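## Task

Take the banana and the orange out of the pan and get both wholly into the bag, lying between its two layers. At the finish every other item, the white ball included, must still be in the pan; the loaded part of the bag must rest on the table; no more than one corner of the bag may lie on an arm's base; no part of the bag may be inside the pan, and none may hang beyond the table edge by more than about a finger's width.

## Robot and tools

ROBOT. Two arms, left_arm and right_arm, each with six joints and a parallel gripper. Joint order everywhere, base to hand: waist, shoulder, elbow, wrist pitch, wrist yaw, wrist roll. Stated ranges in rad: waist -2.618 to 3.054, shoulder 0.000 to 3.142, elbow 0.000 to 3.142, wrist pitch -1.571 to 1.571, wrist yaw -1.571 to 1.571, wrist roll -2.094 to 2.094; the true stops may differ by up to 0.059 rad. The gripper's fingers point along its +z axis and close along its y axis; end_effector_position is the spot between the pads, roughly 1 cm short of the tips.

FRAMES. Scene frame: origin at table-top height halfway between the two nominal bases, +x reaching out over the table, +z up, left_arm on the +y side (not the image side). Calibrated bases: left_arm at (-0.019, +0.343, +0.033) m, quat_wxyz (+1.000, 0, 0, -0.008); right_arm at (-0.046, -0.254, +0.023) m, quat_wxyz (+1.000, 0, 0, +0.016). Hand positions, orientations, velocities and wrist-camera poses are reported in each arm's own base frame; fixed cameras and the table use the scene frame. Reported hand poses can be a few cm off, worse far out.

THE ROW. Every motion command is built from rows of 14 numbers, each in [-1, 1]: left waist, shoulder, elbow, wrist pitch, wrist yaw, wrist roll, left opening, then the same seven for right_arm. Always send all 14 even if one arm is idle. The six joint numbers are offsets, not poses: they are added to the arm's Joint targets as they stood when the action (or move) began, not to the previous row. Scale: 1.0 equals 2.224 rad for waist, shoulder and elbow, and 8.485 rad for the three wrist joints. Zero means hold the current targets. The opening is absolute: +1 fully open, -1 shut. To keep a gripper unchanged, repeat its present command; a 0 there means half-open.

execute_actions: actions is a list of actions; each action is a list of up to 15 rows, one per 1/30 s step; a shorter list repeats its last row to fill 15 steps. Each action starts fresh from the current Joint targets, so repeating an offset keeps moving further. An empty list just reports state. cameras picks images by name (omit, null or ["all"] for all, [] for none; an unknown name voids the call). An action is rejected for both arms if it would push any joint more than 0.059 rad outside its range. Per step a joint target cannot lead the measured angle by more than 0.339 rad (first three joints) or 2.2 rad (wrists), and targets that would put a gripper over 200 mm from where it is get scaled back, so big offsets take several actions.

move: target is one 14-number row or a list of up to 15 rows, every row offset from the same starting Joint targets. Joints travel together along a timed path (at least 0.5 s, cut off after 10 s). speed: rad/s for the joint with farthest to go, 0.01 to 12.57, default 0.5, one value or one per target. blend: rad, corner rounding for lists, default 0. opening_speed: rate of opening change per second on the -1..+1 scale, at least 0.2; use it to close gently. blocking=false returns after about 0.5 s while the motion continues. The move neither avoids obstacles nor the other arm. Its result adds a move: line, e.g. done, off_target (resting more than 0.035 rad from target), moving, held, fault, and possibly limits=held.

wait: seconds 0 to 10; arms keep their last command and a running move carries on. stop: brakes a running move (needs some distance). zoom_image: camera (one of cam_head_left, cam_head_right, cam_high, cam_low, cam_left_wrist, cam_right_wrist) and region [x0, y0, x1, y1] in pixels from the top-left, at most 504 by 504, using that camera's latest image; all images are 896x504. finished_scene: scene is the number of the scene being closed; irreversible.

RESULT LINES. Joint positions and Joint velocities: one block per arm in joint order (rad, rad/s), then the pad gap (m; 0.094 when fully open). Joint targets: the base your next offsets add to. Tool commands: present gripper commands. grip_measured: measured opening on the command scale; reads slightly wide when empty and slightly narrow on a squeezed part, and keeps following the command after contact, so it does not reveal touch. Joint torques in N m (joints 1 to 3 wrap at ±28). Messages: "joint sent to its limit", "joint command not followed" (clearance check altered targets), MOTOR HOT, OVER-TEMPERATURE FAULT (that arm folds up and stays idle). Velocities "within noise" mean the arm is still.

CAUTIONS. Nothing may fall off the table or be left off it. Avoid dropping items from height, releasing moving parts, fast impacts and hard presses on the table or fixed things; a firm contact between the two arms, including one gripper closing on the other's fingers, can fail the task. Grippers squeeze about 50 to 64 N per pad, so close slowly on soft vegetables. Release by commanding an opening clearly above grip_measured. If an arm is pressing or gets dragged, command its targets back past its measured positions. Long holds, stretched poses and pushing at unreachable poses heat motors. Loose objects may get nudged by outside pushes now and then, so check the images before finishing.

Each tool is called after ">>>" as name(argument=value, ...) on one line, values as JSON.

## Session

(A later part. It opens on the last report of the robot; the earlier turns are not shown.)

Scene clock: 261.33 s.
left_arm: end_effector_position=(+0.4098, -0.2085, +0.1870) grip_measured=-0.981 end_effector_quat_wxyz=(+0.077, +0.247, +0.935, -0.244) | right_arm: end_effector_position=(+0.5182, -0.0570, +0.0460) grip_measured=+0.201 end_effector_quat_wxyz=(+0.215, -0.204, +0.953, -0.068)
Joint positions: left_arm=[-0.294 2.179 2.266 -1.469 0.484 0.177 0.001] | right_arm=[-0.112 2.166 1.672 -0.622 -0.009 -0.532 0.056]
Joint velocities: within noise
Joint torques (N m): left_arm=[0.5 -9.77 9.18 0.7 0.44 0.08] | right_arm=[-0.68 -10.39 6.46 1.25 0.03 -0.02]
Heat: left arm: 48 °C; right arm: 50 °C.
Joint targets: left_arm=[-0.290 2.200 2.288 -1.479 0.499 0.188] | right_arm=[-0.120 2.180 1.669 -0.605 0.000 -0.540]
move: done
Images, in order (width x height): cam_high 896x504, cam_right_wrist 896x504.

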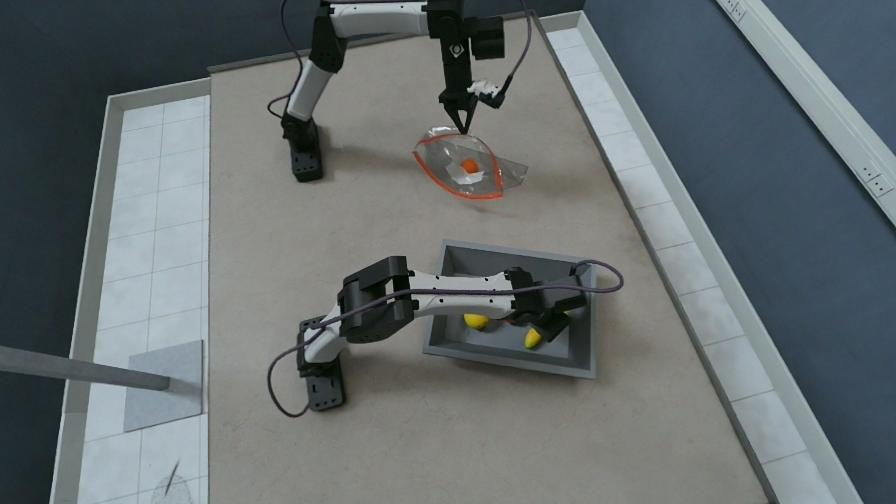

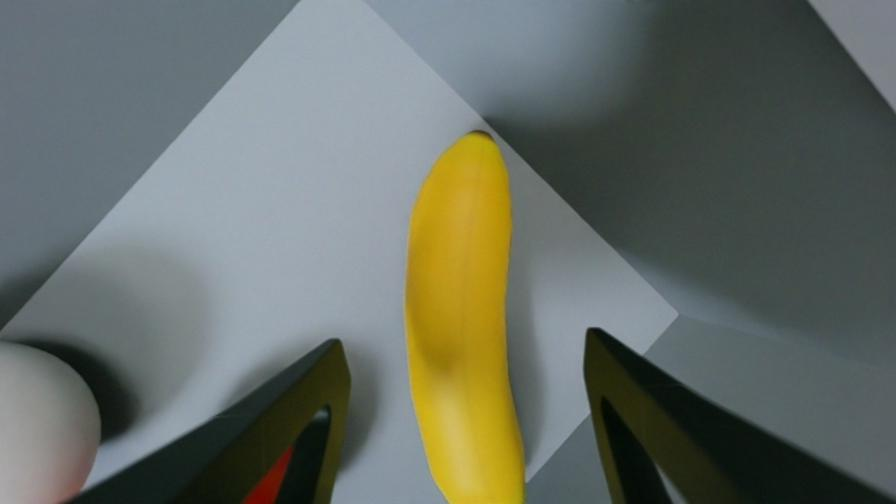

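>>> move(target=[[0,0,0,0,0,0,-1,0,0,0,0,0,0,0.02],[0,0,0,0,0,0,-1,-0.0009,0.0333,-0.0184,0.0174,0,0,0.02]], speed=0.08, opening_speed=0.4, cameras=["cam_right_wrist","cam_high"])

Scene clock: 264.97 s.
left_arm: end_effector_position=(+0.4098, -0.2085, +0.1870) grip_measured=-0.981 end_effector_quat_wxyz=(+0.077, +0.247, +0.935, -0.244) | right_arm: end_effector_position=(+0.5322, -0.0586, +0.0108) grip_measured=+0.021 end_effector_quat_wxyz=(+0.230, -0.204, +0.949, -0.073)
Joint positions: left_arm=[-0.294 2.179 2.266 -1.469 0.484 0.177 0.001] | right_arm=[-0.112 2.24 1.631 -0.474 -0.009 -0.533 0.048]
Joint velocities: within noise
Joint torques (N m): left_arm=[0.46 -9.77 9.17 0.69 0.43 0.09] | right_arm=[-0.88 -10.7 6.31 1.31 0.02 -0.02]
Heat: left arm: 48 °C; right arm: 50 °C.
Joint targets: left_arm=[-0.290 2.200 2.288 -1.479 0.499 0.188] | right_arm=[-0.122 2.254 1.628 -0.457 0.000 -0.540]
move: done
Images, in order (width x height): cam_high 896x504, cam_right_wrist 896x504.

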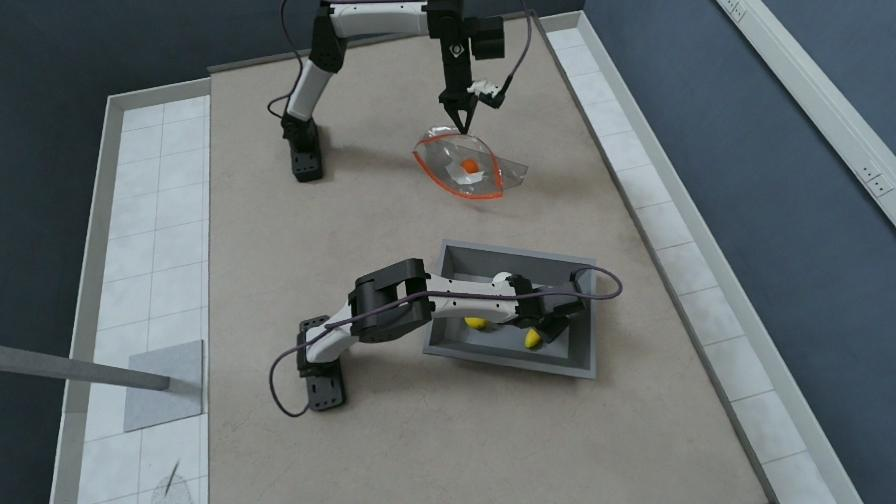

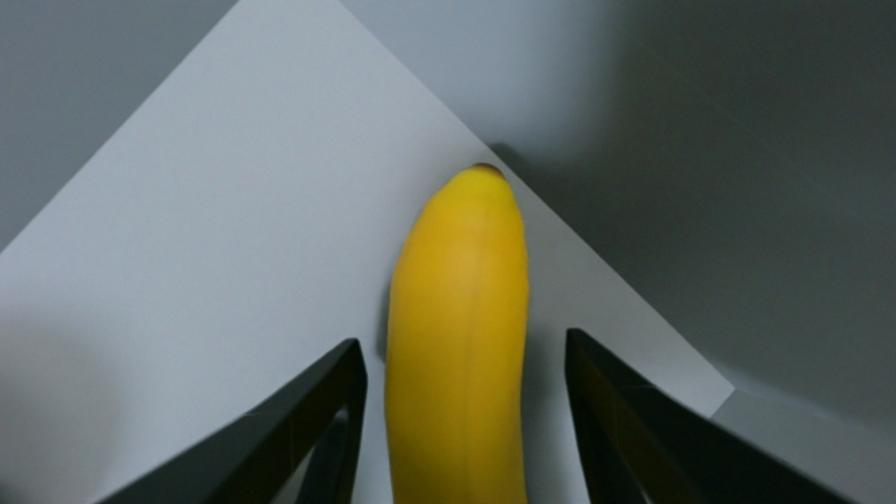

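>>> move(target=[0,0,0,0,0,0,-1,0,0,0,0,0,0,-0.46], opening_speed=0.3, cameras=["cam_right_wrist"])

Scene clock: 267.17 s.
left_arm: end_effector_position=(+0.4098, -0.2085, +0.1870) grip_measured=-0.981 end_effector_quat_wxyz=(+0.077, +0.247, +0.935, -0.244) | right_arm: end_effector_position=(+0.5323, -0.0586, +0.0108) grip_measured=-0.454 end_effector_quat_wxyz=(+0.231, -0.203, +0.949, -0.073)
Joint positions: left_arm=[-0.294 2.179 2.266 -1.469 0.484 0.177 0.001] | right_arm=[-0.112 2.24 1.631 -0.474 -0.009 -0.533 0.026]
Joint velocities: within noise
Joint torques (N m): left_arm=[0.5 -9.78 9.13 0.7 0.43 0.08] | right_arm=[-0.88 -10.71 6.3 1.33 0.02 -0.01]
Heat: left arm: 48 °C; right arm: 50 °C.
Joint targets: left_arm=[-0.290 2.200 2.288 -1.479 0.499 0.188] | right_arm=[-0.122 2.254 1.628 -0.457 0.000 -0.540]
move: done
Images, in order (width x height): cam_right_wrist 896x504.

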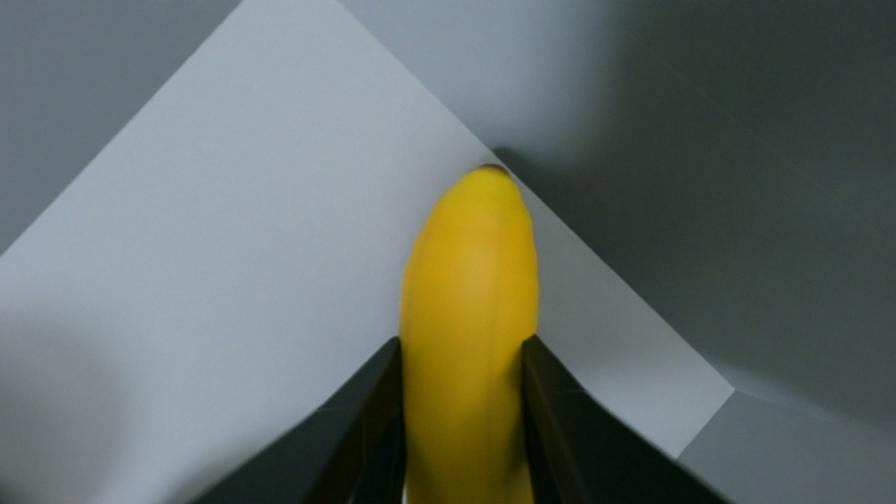

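>>> move(target=[[0,0,0,0,0,0,-1,0,0,0,0,0,0,-0.56],[0,0,0,0,0,0,-1,0.0099,-0.1232,0.0504,-0.0401,0,0,-0.56]], speed=0.15, opening_speed=0.3, cameras=["cam_right_wrist","cam_high"])

Scene clock: 272.70 s.
left_arm: end_effector_position=(+0.4098, -0.2085, +0.1870) grip_measured=-0.981 end_effector_quat_wxyz=(+0.077, +0.247, +0.935, -0.244) | right_arm: end_effector_position=(+0.4951, -0.0518, +0.1096) grip_measured=-0.481 end_effector_quat_wxyz=(+0.217, -0.207, +0.951, -0.068)
Joint positions: left_arm=[-0.294 2.179 2.266 -1.469 0.484 0.177 0.001] | right_arm=[-0.107 2.027 1.713 -0.798 -0.008 -0.534 0.024]
Joint velocities: within noise
Joint torques (N m): left_arm=[0.47 -9.76 9.16 0.7 0.43 0.08] | right_arm=[0.76 -14.83 9.47 1.15 0.03 0]
Heat: left arm: 48 °C; right arm: 50 °C.
Joint targets: left_arm=[-0.290 2.200 2.288 -1.479 0.499 0.188] | right_arm=[-0.100 1.980 1.740 -0.797 0.000 -0.540]
move: off_target (right_arm); right_arm: the shoulder is farthest, 0.047 rad from its target
Images, in order (width x height): cam_high 896x504, cam_right_wrist 896x504.

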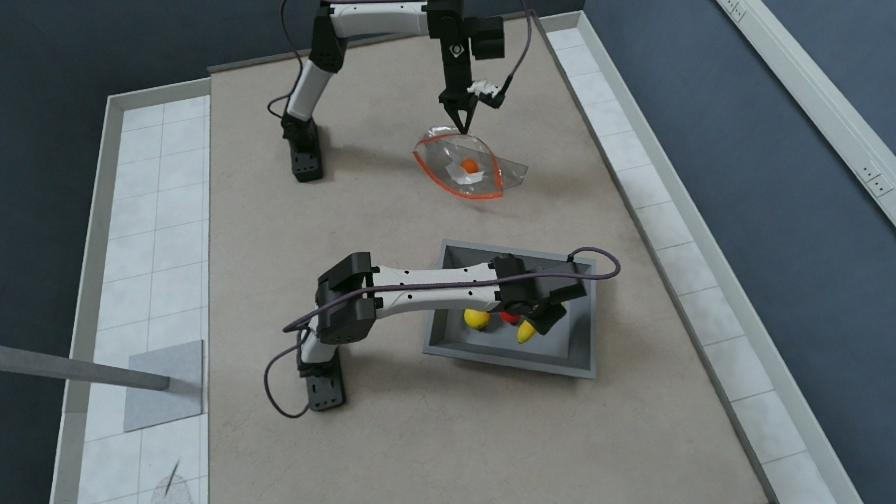

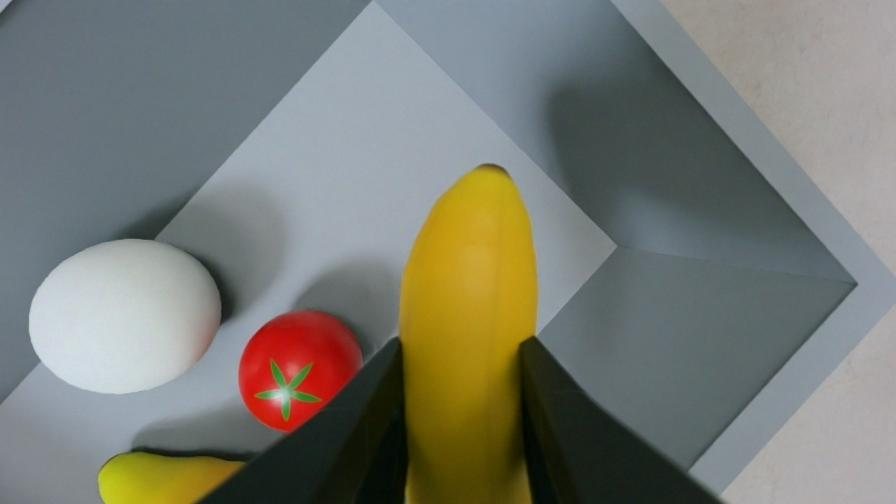

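>>> move(target=[[0,0,0,0,0,0,-1,0.1349,-0.1169,-0.1978,0.0350,-0.0295,0.0401,-0.56],[0,0,0,0,0,0,-1,0.2491,-0.1124,-0.3395,0.1140,-0.0495,0.0636,-0.56]], speed=0.3, blend=[0.1,0], cameras=["cam_right_wrist","cam_low","cam_left_wrist"])

>>> zoom_image(camera="cam_low", region=[350, 230, 530, 370])

Scene clock: 277.30 s.
left_arm: end_effector_position=(+0.4098, -0.2085, +0.1870) grip_measured=-0.981 end_effector_quat_wxyz=(+0.077, +0.247, +0.935, -0.244) | right_arm: end_effector_position=(+0.3993, +0.2691, +0.1113) grip_measured=-0.481 end_effector_quat_wxyz=(+0.399, -0.288, +0.827, +0.274)
Joint positions: left_arm=[-0.294 2.179 2.266 -1.469 0.484 0.177 0.001] | right_arm=[0.449 1.753 0.988 0.147 -0.409 -0.008 0.024]
Joint velocities: within noise
Joint torques (N m): left_arm=[0.47 -9.77 9.14 0.69 0.43 0.08] | right_arm=[0.58 -10.22 6.49 1.93 -0.27 0.11]
Heat: left arm: 48 °C; right arm: 51 °C.
Joint targets: left_arm=[-0.290 2.200 2.288 -1.479 0.499 0.188] | right_arm=[0.454 1.730 0.985 0.170 -0.420 0.000]
move: done
Images, in order (width x height): cam_low 896x504, cam_left_wrist 896x504, cam_right_wrist 896x504.

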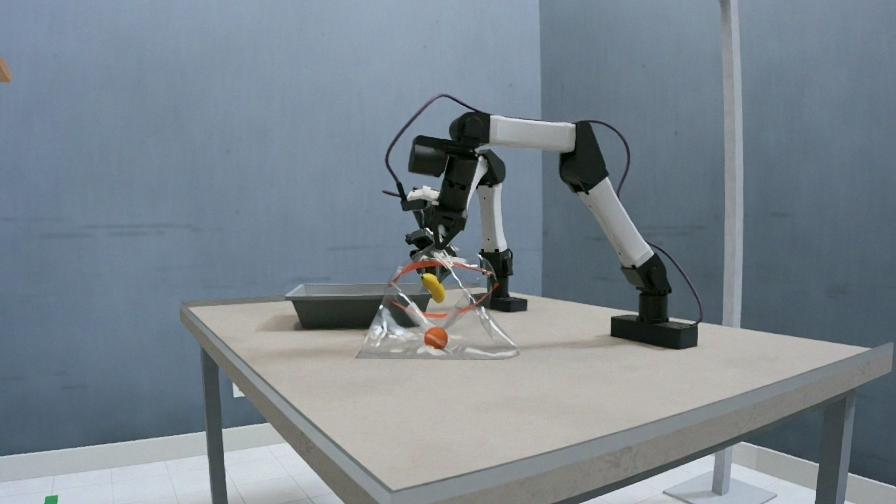

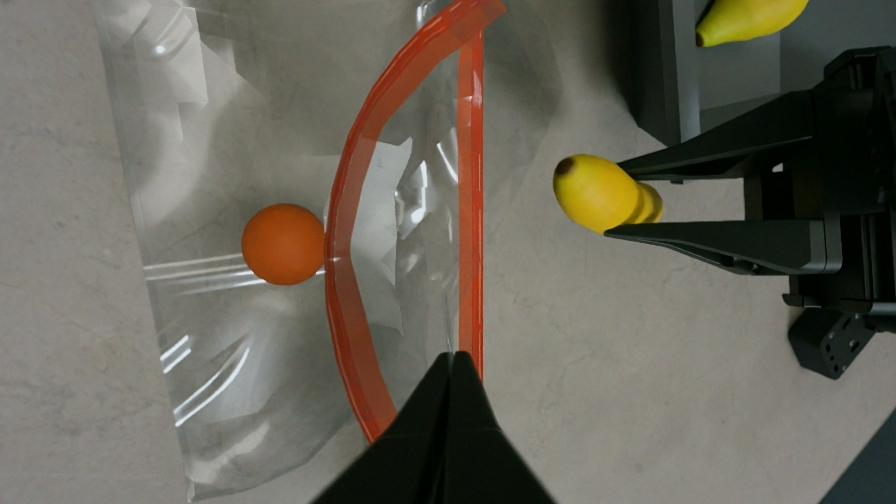

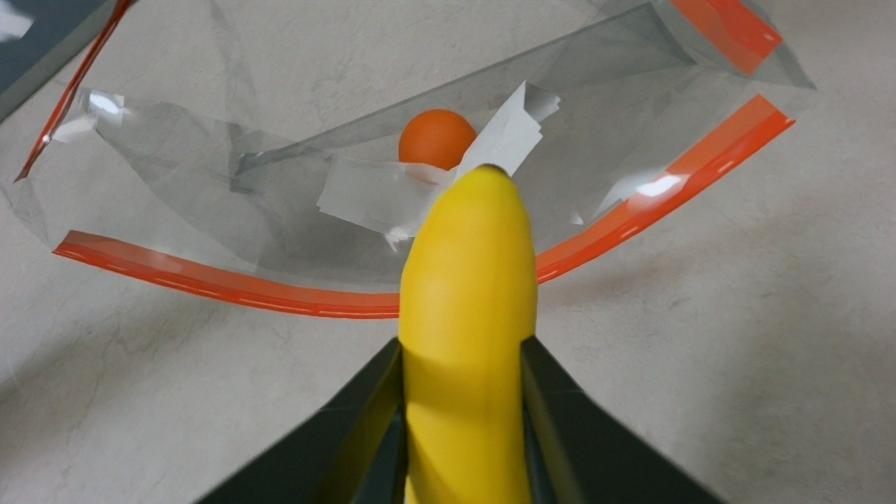

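Scaled by 2.800 from the camera's 896x504 image, which has a finer 1280x720 frame.

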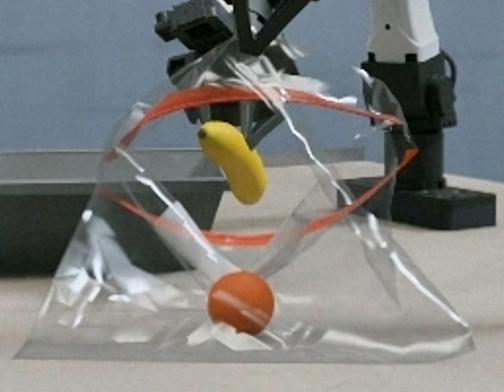

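>>> move(target=[0,0,0,0,0,0,-1,0.0580,0.1740,0.1808,-0.0083,0.0141,0,-0.56], speed=0.15, cameras=["cam_right_wrist","cam_low","cam_left_wrist"])

>>> zoom_image(camera="cam_low", region=[350, 230, 530, 370])

Scene clock: 280.70 s.
left_arm: end_effector_position=(+0.4098, -0.2085, +0.1870) grip_measured=-0.981 end_effector_quat_wxyz=(+0.077, +0.247, +0.935, -0.244) | right_arm: end_effector_position=(+0.4447, +0.3530, +0.0730) grip_measured=-0.481 end_effector_quat_wxyz=(+0.381, -0.321, +0.828, +0.256)
Joint positions: left_arm=[-0.294 2.179 2.266 -1.469 0.484 0.177 0.001] | right_arm=[0.577 2.104 1.358 0.094 -0.31 -0.007 0.024]
Joint velocities: within noise
Joint torques (N m): left_arm=[0.49 -9.81 9.17 0.69 0.43 0.08] | right_arm=[0.66 -9.99 9.61 1.77 -0.11 0.1]
Heat: left arm: 48 °C; right arm: 50 °C.
Joint targets: left_arm=[-0.290 2.200 2.288 -1.479 0.499 0.188] | right_arm=[0.583 2.117 1.388 0.100 -0.300 0.000]
move: done
Images, in order (width x height): cam_low 896x504, cam_left_wrist 896x504, cam_right_wrist 896x504.

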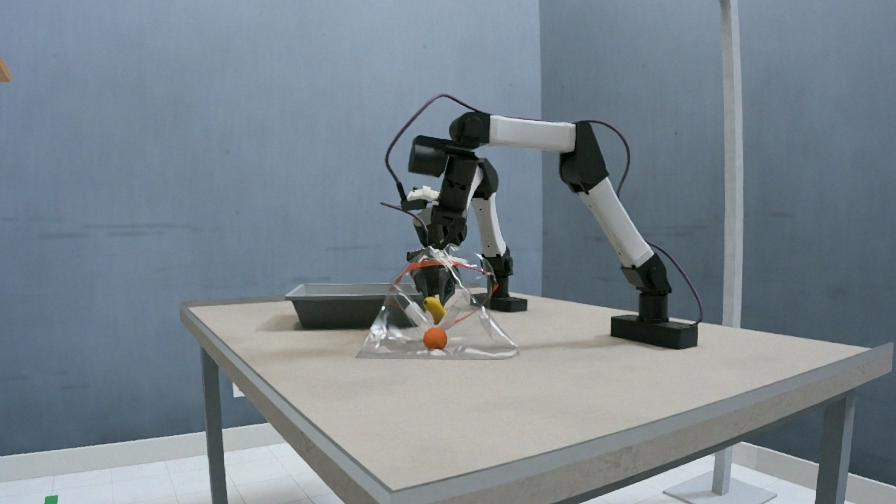

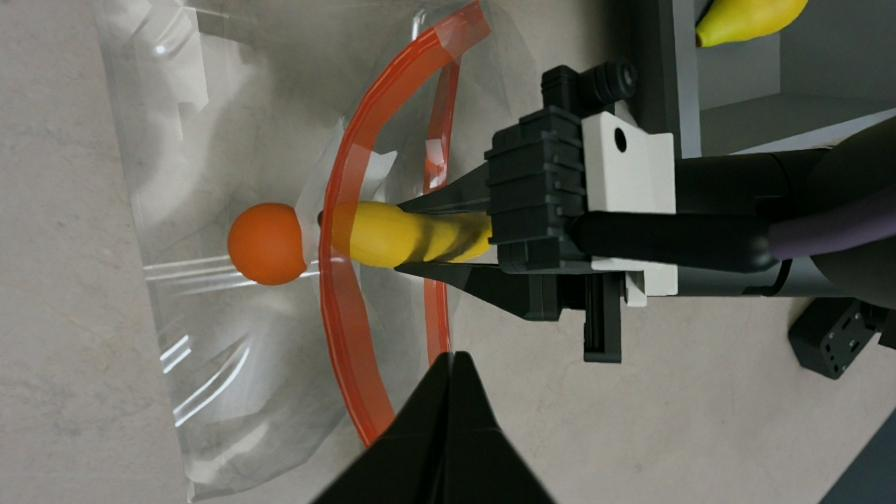

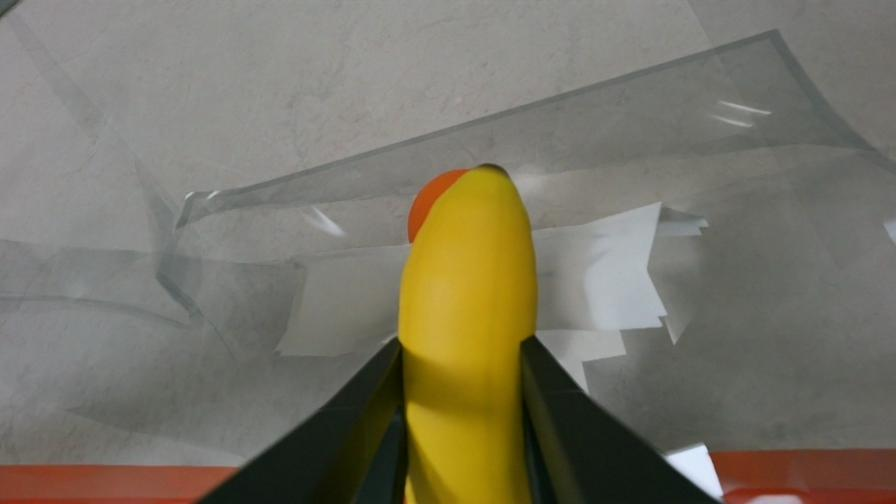

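Scaled by 2.800 from the camera's 896x504 image, which has a finer 1280x720 frame.

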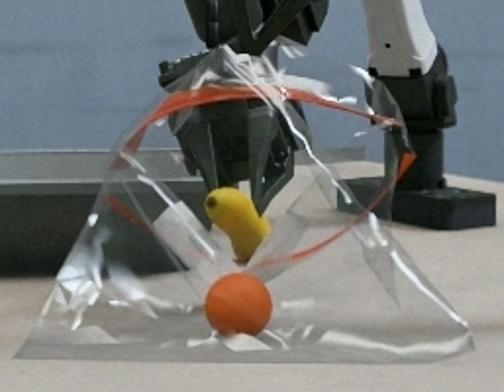

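>>> move(target=[0,0,0,0,0,0,-1,0,0.1228,0.2248,-0.0471,0.0067,0,-0.56], speed=0.12, cameras=["cam_right_wrist","cam_low","cam_left_wrist"])

>>> zoom_image(camera="cam_low", region=[350, 230, 530, 370])

Scene clock: 285.63 s.
left_arm: end_effector_position=(+0.4097, -0.2085, +0.1870) grip_measured=-0.981 end_effector_quat_wxyz=(+0.077, +0.247, +0.935, -0.244) | right_arm: end_effector_position=(+0.4943, +0.3737, +0.0509) grip_measured=-0.481 end_effector_quat_wxyz=(+0.316, -0.310, +0.871, +0.215)
Joint positions: left_arm=[-0.294 2.179 2.266 -1.469 0.484 0.177 0.001] | right_arm=[0.577 2.374 1.857 -0.303 -0.252 -0.006 0.024]
Joint velocities: within noise
Joint torques (N m): left_arm=[0.46 -9.78 9.17 0.7 0.44 0.09] | right_arm=[0.61 -11.9 9.88 1.58 -0.05 0.1]
Heat: left arm: 48 °C; right arm: 50 °C.
Joint targets: left_arm=[-0.290 2.200 2.288 -1.479 0.499 0.188] | right_arm=[0.583 2.390 1.888 -0.300 -0.244 0.000]
move: done
Images, in order (width x height): cam_low 896x504, cam_left_wrist 896x504, cam_right_wrist 896x504.

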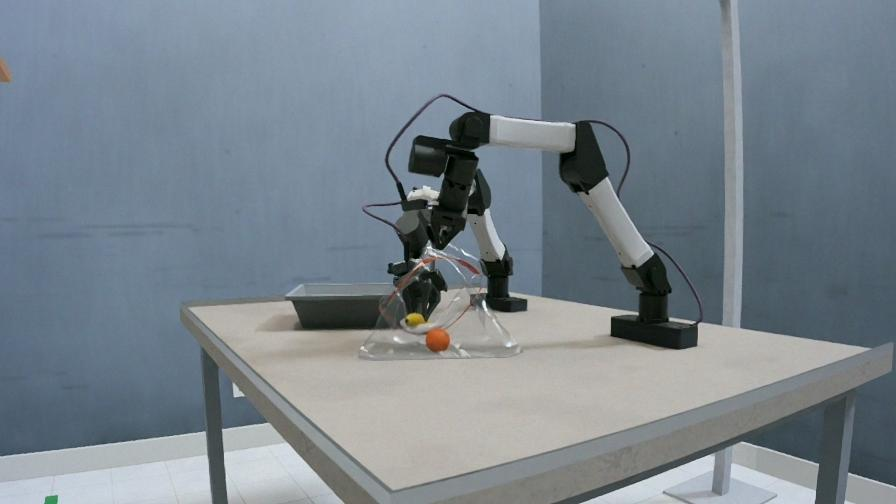

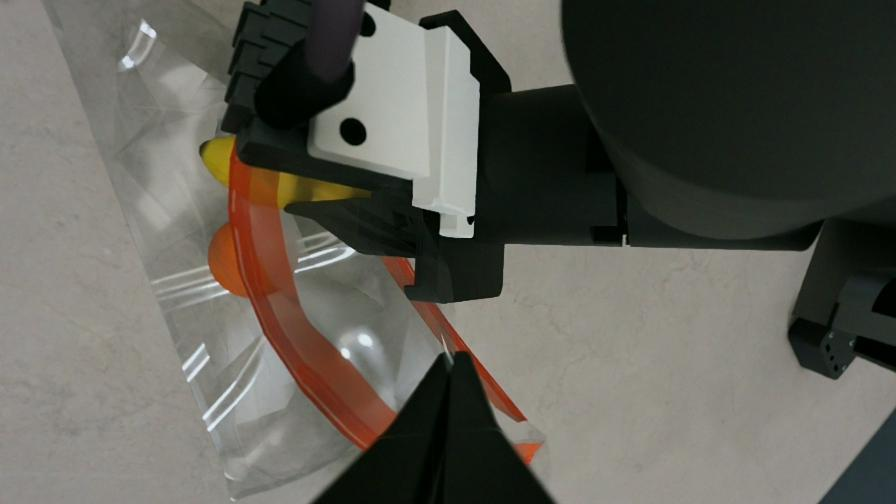

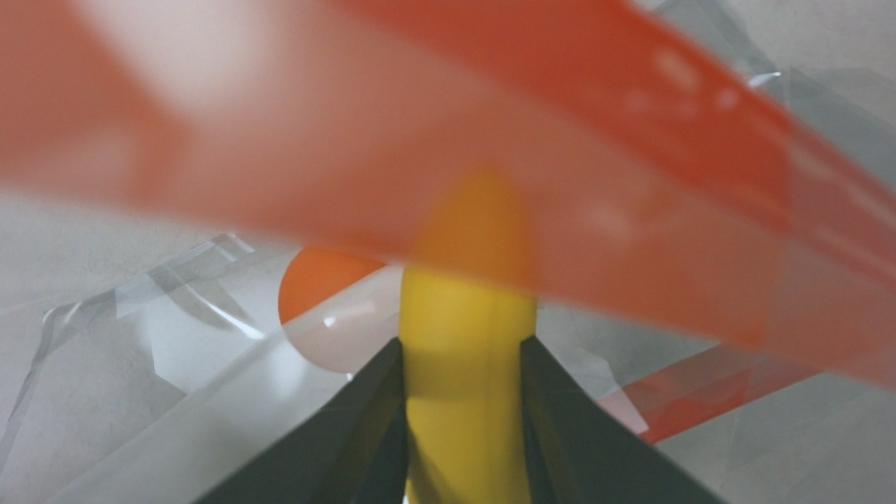

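Scaled by 2.800 from the camera's 896x504 image, which has a finer 1280x720 frame.

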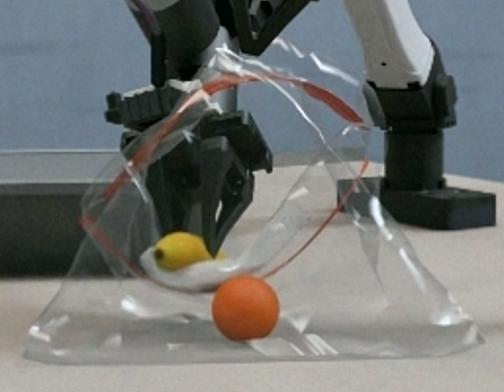

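>>> move(target=[0,0,0,0,0,0,-1,0.0184,0.0468,0.0495,0.01,0,0,-0.56], speed=0.08, cameras=["cam_right_wrist","cam_low","cam_left_wrist"])

>>> zoom_image(camera="cam_low", region=[350, 230, 530, 370])

>>> zoom_image(camera="cam_low", region=[380, 290, 480, 360])

Scene clock: 288.23 s.
left_arm: end_effector_position=(+0.4094, -0.2084, +0.1869) grip_measured=-0.981 end_effector_quat_wxyz=(+0.077, +0.247, +0.935, -0.244) | right_arm: end_effector_position=(+0.5041, +0.4106, +0.0435) grip_measured=-0.481 end_effector_quat_wxyz=(+0.344, -0.326, +0.850, +0.229)
Joint positions: left_arm=[-0.294 2.179 2.266 -1.47 0.484 0.177 0.001] | right_arm=[0.617 2.478 1.966 -0.237 -0.251 -0.006 0.024]
Joint velocities: within noise
Joint torques (N m): left_arm=[0.5 -9.78 9.17 0.71 0.44 0.08] | right_arm=[0.81 -12.59 10.11 1.81 -0.04 0.1]
Heat: left arm: 48 °C; right arm: 51 °C.
Joint targets: left_arm=[-0.290 2.200 2.288 -1.479 0.499 0.188] | right_arm=[0.624 2.494 1.997 -0.215 -0.244 0.000]
move: done
Images, in order (width x height): cam_low 896x504, cam_left_wrist 896x504, cam_right_wrist 896x504.

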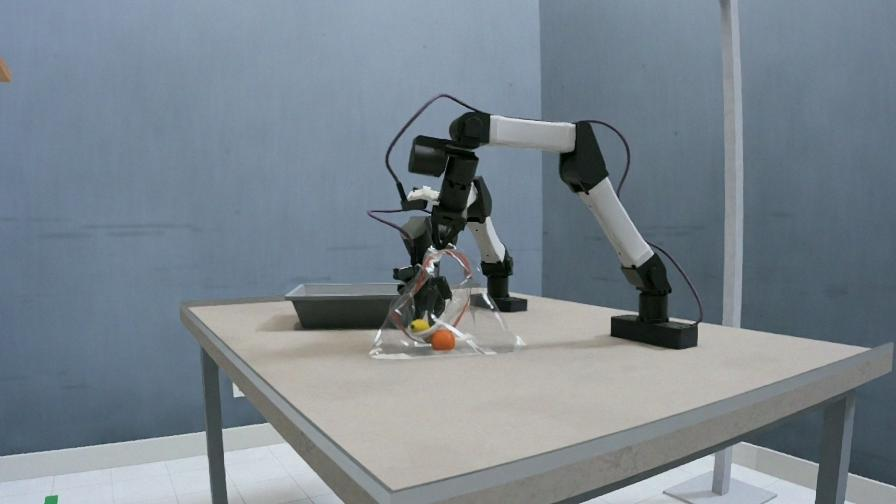

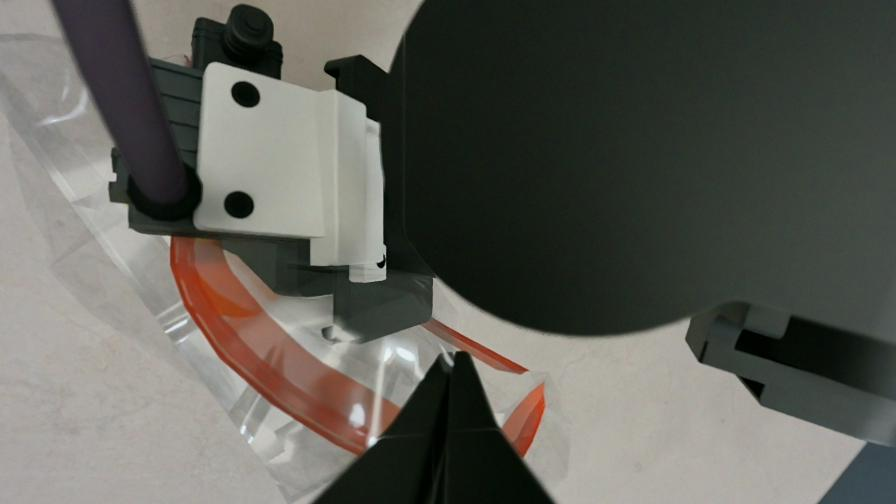

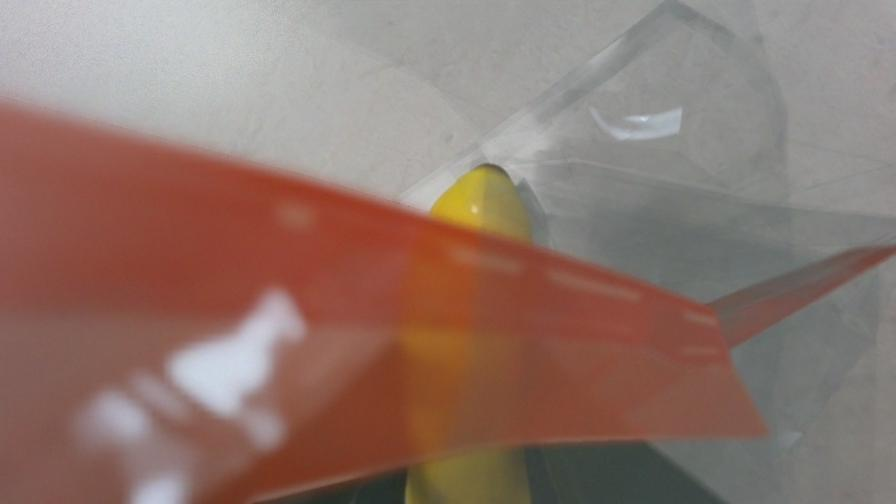

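Scaled by 2.800 from the camera's 896x504 image, which has a finer 1280x720 frame.

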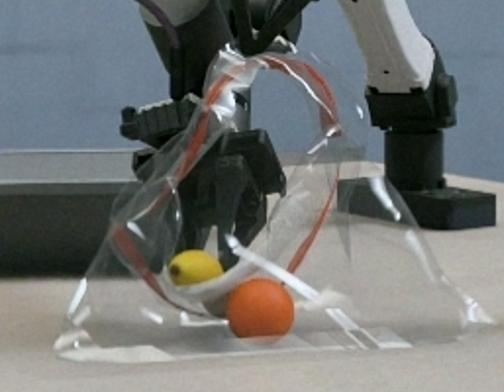

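Scaled by 5.040 from the camera's 896x504 image, which has a finer 1280x720 frame.

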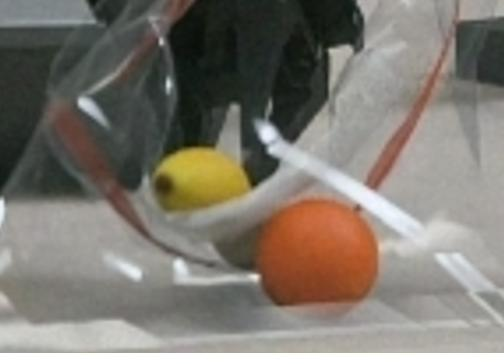

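>>> move(target=[[0,0,0,0,0,0,-1,-0.0184,-0.062,-0.0495,-0.01,0,0,-0.56],[0,0,0,0,0,0,-1,-0.0184,-0.196,-0.2743,0.0371,-0.0067,0,-0.56]], speed=0.12, cameras=["cam_right_wrist","cam_low","cam_left_wrist"])

>>> zoom_image(camera="cam_low", region=[350, 230, 530, 370])

Scene clock: 294.60 s.
left_arm: end_effector_position=(+0.4094, -0.2084, +0.1869) grip_measured=-0.981 end_effector_quat_wxyz=(+0.077, +0.247, +0.935, -0.244) | right_arm: end_effector_position=(+0.4484, +0.3586, +0.0773) grip_measured=-0.481 end_effector_quat_wxyz=(+0.385, -0.320, +0.828, +0.250)
Joint positions: left_arm=[-0.294 2.179 2.266 -1.47 0.484 0.177 0.001] | right_arm=[0.588 2.114 1.391 0.077 -0.29 -0.005 0.024]
Joint velocities: within noise
Joint torques (N m): left_arm=[0.47 -9.81 9.16 0.71 0.43 0.09] | right_arm=[-0.4 -16.16 6.52 1.97 -0.25 0.09]
Heat: left arm: 48 °C; right arm: 55 °C.
Joint targets: left_arm=[-0.290 2.200 2.288 -1.479 0.499 0.188] | right_arm=[0.584 2.058 1.387 0.100 -0.300 0.000]
move: off_target (right_arm); right_arm: the shoulder is farthest, 0.056 rad from its target
Images, in order (width x height): cam_low 896x504, cam_left_wrist 896x504, cam_right_wrist 896x504.

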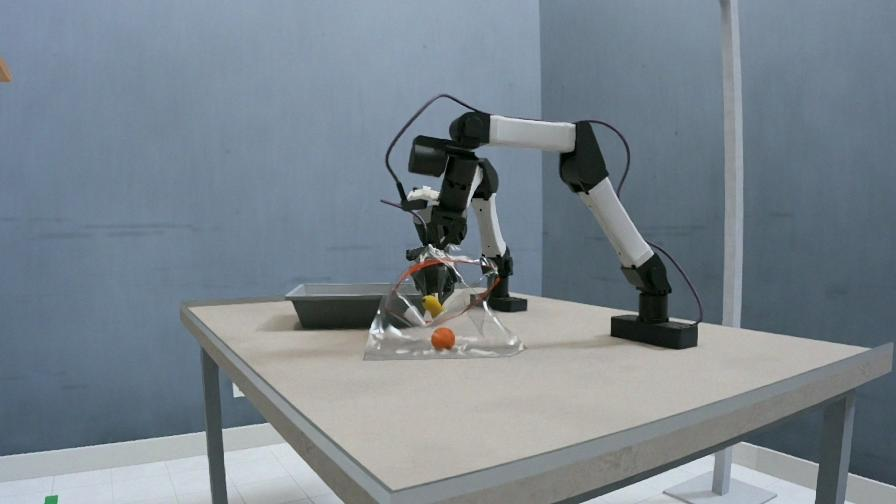

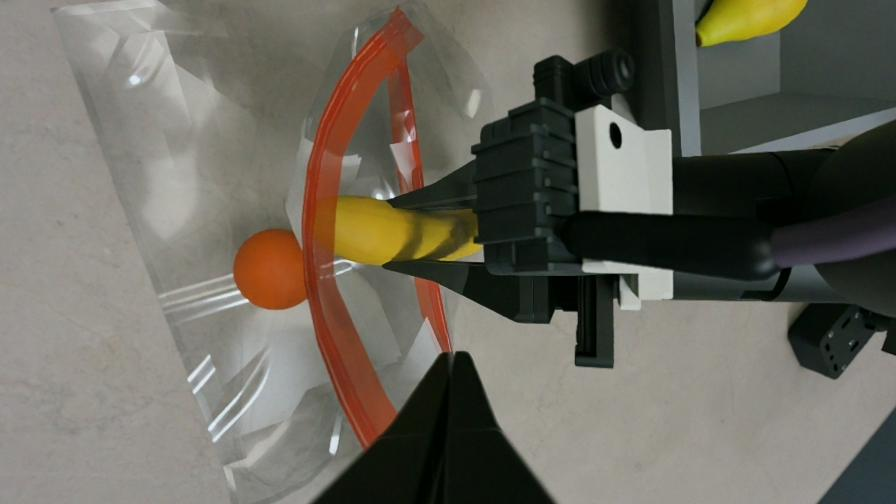

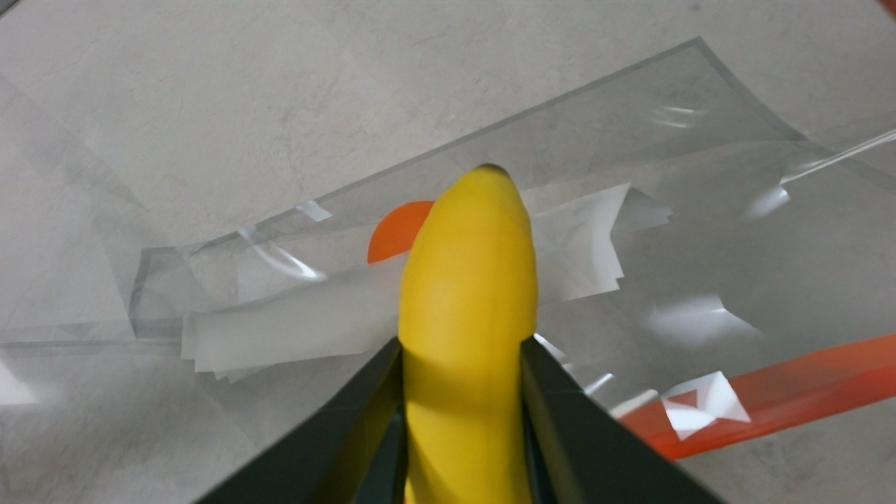

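Scaled by 2.800 from the camera's 896x504 image, which has a finer 1280x720 frame.

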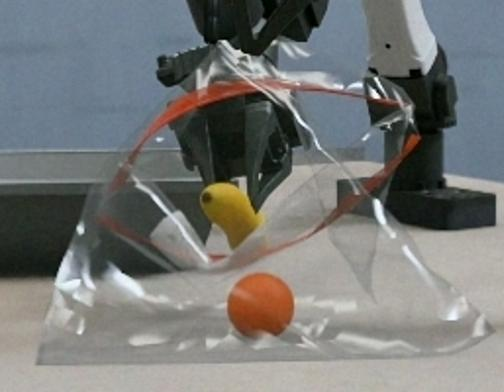

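>>> move(target=[0,0,0,0,0,0,-1,0.0135,0.1529,0.1938,-0.0253,0,0,-0.56], speed=0.12, cameras=["cam_right_wrist","cam_low","cam_left_wrist"])

>>> zoom_image(camera="cam_low", region=[350, 230, 530, 370])

Scene clock: 299.23 s.
left_arm: end_effector_position=(+0.4093, -0.2084, +0.1869) grip_measured=-0.981 end_effector_quat_wxyz=(+0.076, +0.247, +0.935, -0.244) | right_arm: end_effector_position=(+0.4900, +0.3992, +0.0499) grip_measured=-0.481 end_effector_quat_wxyz=(+0.354, -0.328, +0.840, +0.247)
Joint positions: left_arm=[-0.294 2.179 2.266 -1.471 0.484 0.177 0.001] | right_arm=[0.605 2.383 1.788 -0.119 -0.29 -0.005 0.024]
Joint velocities: within noise
Joint torques (N m): left_arm=[0.51 -9.76 9.11 0.71 0.45 0.08] | right_arm=[0.87 -11.97 9.96 1.68 -0.22 0.09]
Heat: left arm: 48 °C; right arm: 56 °C.
Joint targets: left_arm=[-0.290 2.200 2.288 -1.479 0.499 0.188] | right_arm=[0.613 2.398 1.819 -0.115 -0.300 0.000]
move: done
Images, in order (width x height): cam_low 896x504, cam_left_wrist 896x504, cam_right_wrist 896x504.

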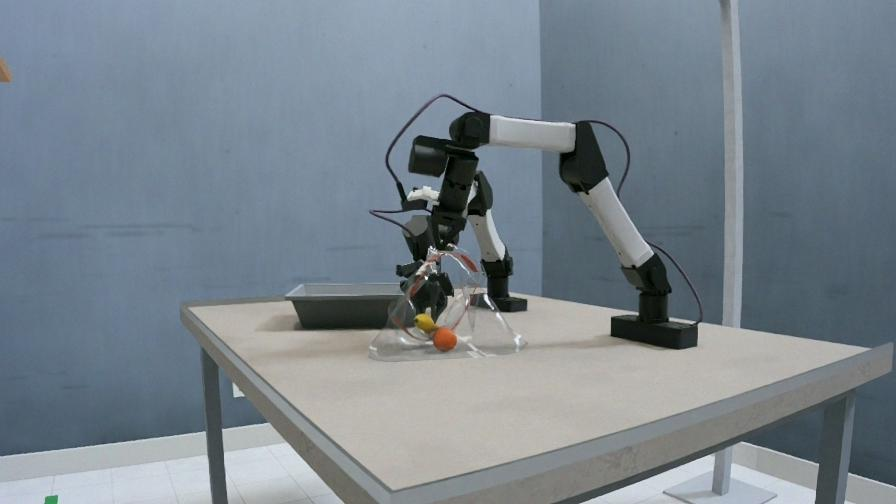

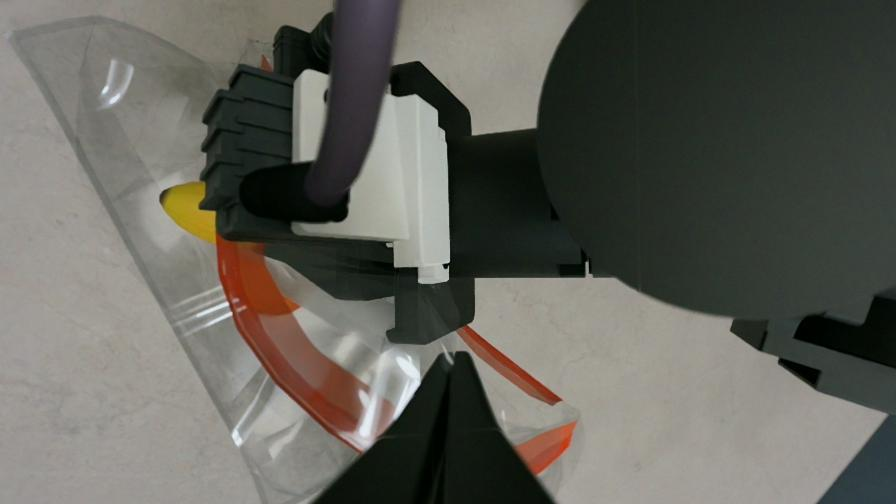

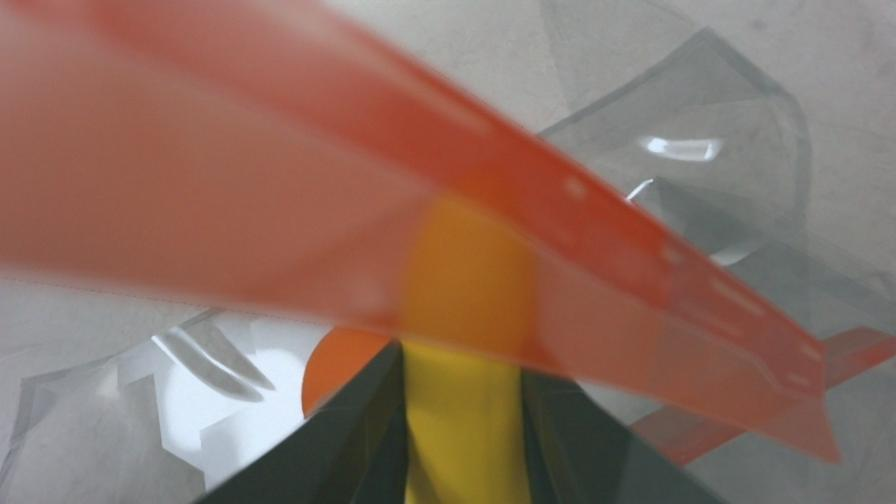

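Scaled by 2.800 from the camera's 896x504 image, which has a finer 1280x720 frame.

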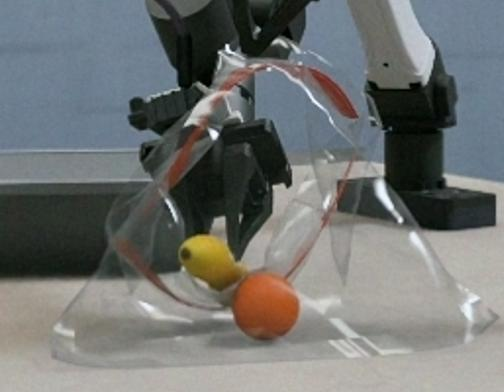

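>>> move(target=[0,0,0,0,0,0,-1,0.0166,0.0576,0.0827,-0.0029,0,0,-0.56], speed=0.1, cameras=["cam_right_wrist","cam_low","cam_left_wrist"])

>>> zoom_image(camera="cam_low", region=[350, 230, 530, 370])

Scene clock: 300.63 s.
left_arm: end_effector_position=(+0.4093, -0.2084, +0.1869) grip_measured=-0.981 end_effector_quat_wxyz=(+0.076, +0.247, +0.935, -0.244) | right_arm: end_effector_position=(+0.4943, +0.4123, +0.0484) grip_measured=-0.481 end_effector_quat_wxyz=(+0.357, -0.333, +0.836, +0.251)
Joint positions: left_arm=[-0.294 2.179 2.266 -1.471 0.484 0.177 0.001] | right_arm=[0.618 2.428 1.856 -0.13 -0.29 -0.005 0.024]
Joint velocities: within noise
Joint torques (N m): left_arm=[0.46 -9.8 9.14 0.71 0.43 0.07] | right_arm=[0.02 -13.7 7.09 1.67 -0.13 0.03]
Heat: left arm: 48 °C; right arm: 56 °C.
Joint targets: left_arm=[-0.290 2.200 2.288 -1.479 0.499 0.188] | right_arm=[0.618 2.428 1.855 -0.127 -0.290 -0.005]
move: held (right_arm; a check stopped the path); limits=held; right_arm: the elbow is farthest, 0.147 rad from its target
joint command not followed: on one or more control steps a check withheld the commanded joint targets of the right arm, and it was not sent them on those steps.
cause: the commanded joint targets, or the way to them, would bring a part of the robot too close to another arm (this arm's wrist (the part past the wrist pitch) and the left arm's fingers, at the place that arm is still heading or pushing toward).
Images, in order (width x height): cam_low 896x504, cam_left_wrist 896x504, cam_right_wrist 896x504.

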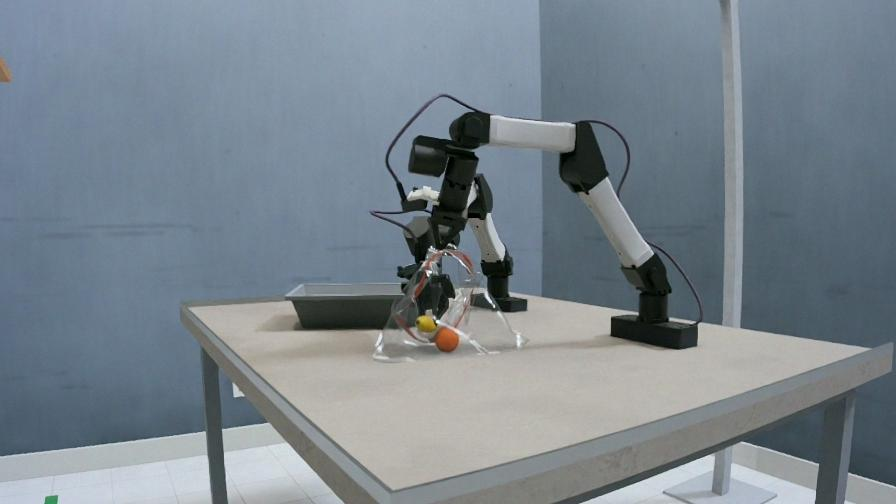

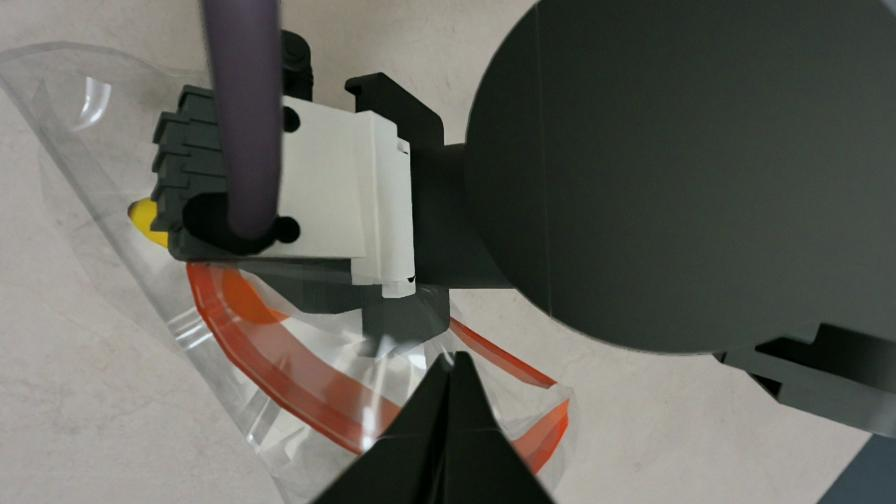

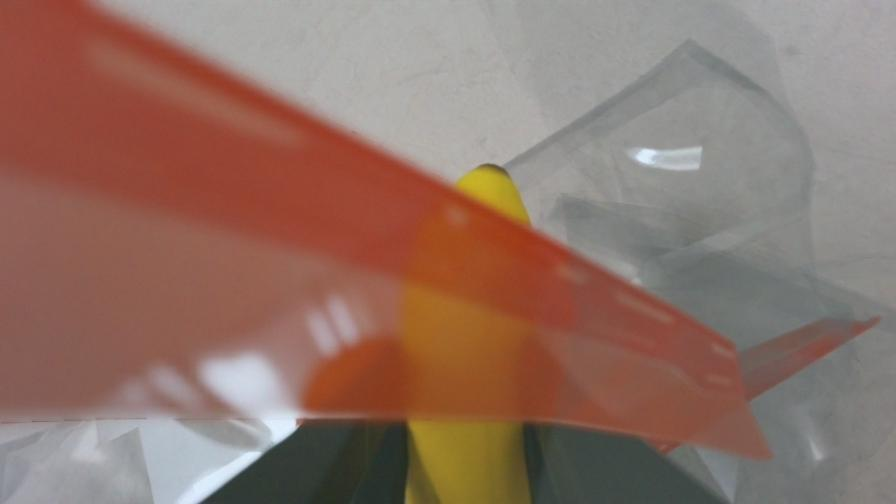

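Scaled by 2.800 from the camera's 896x504 image, which has a finer 1280x720 frame.

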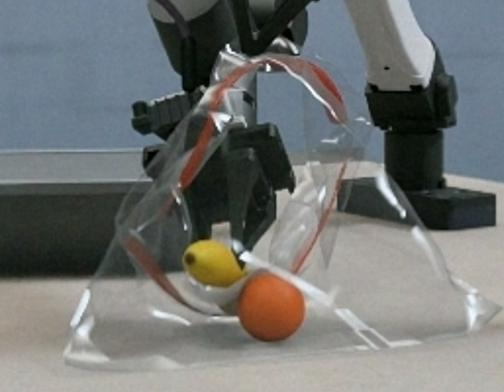

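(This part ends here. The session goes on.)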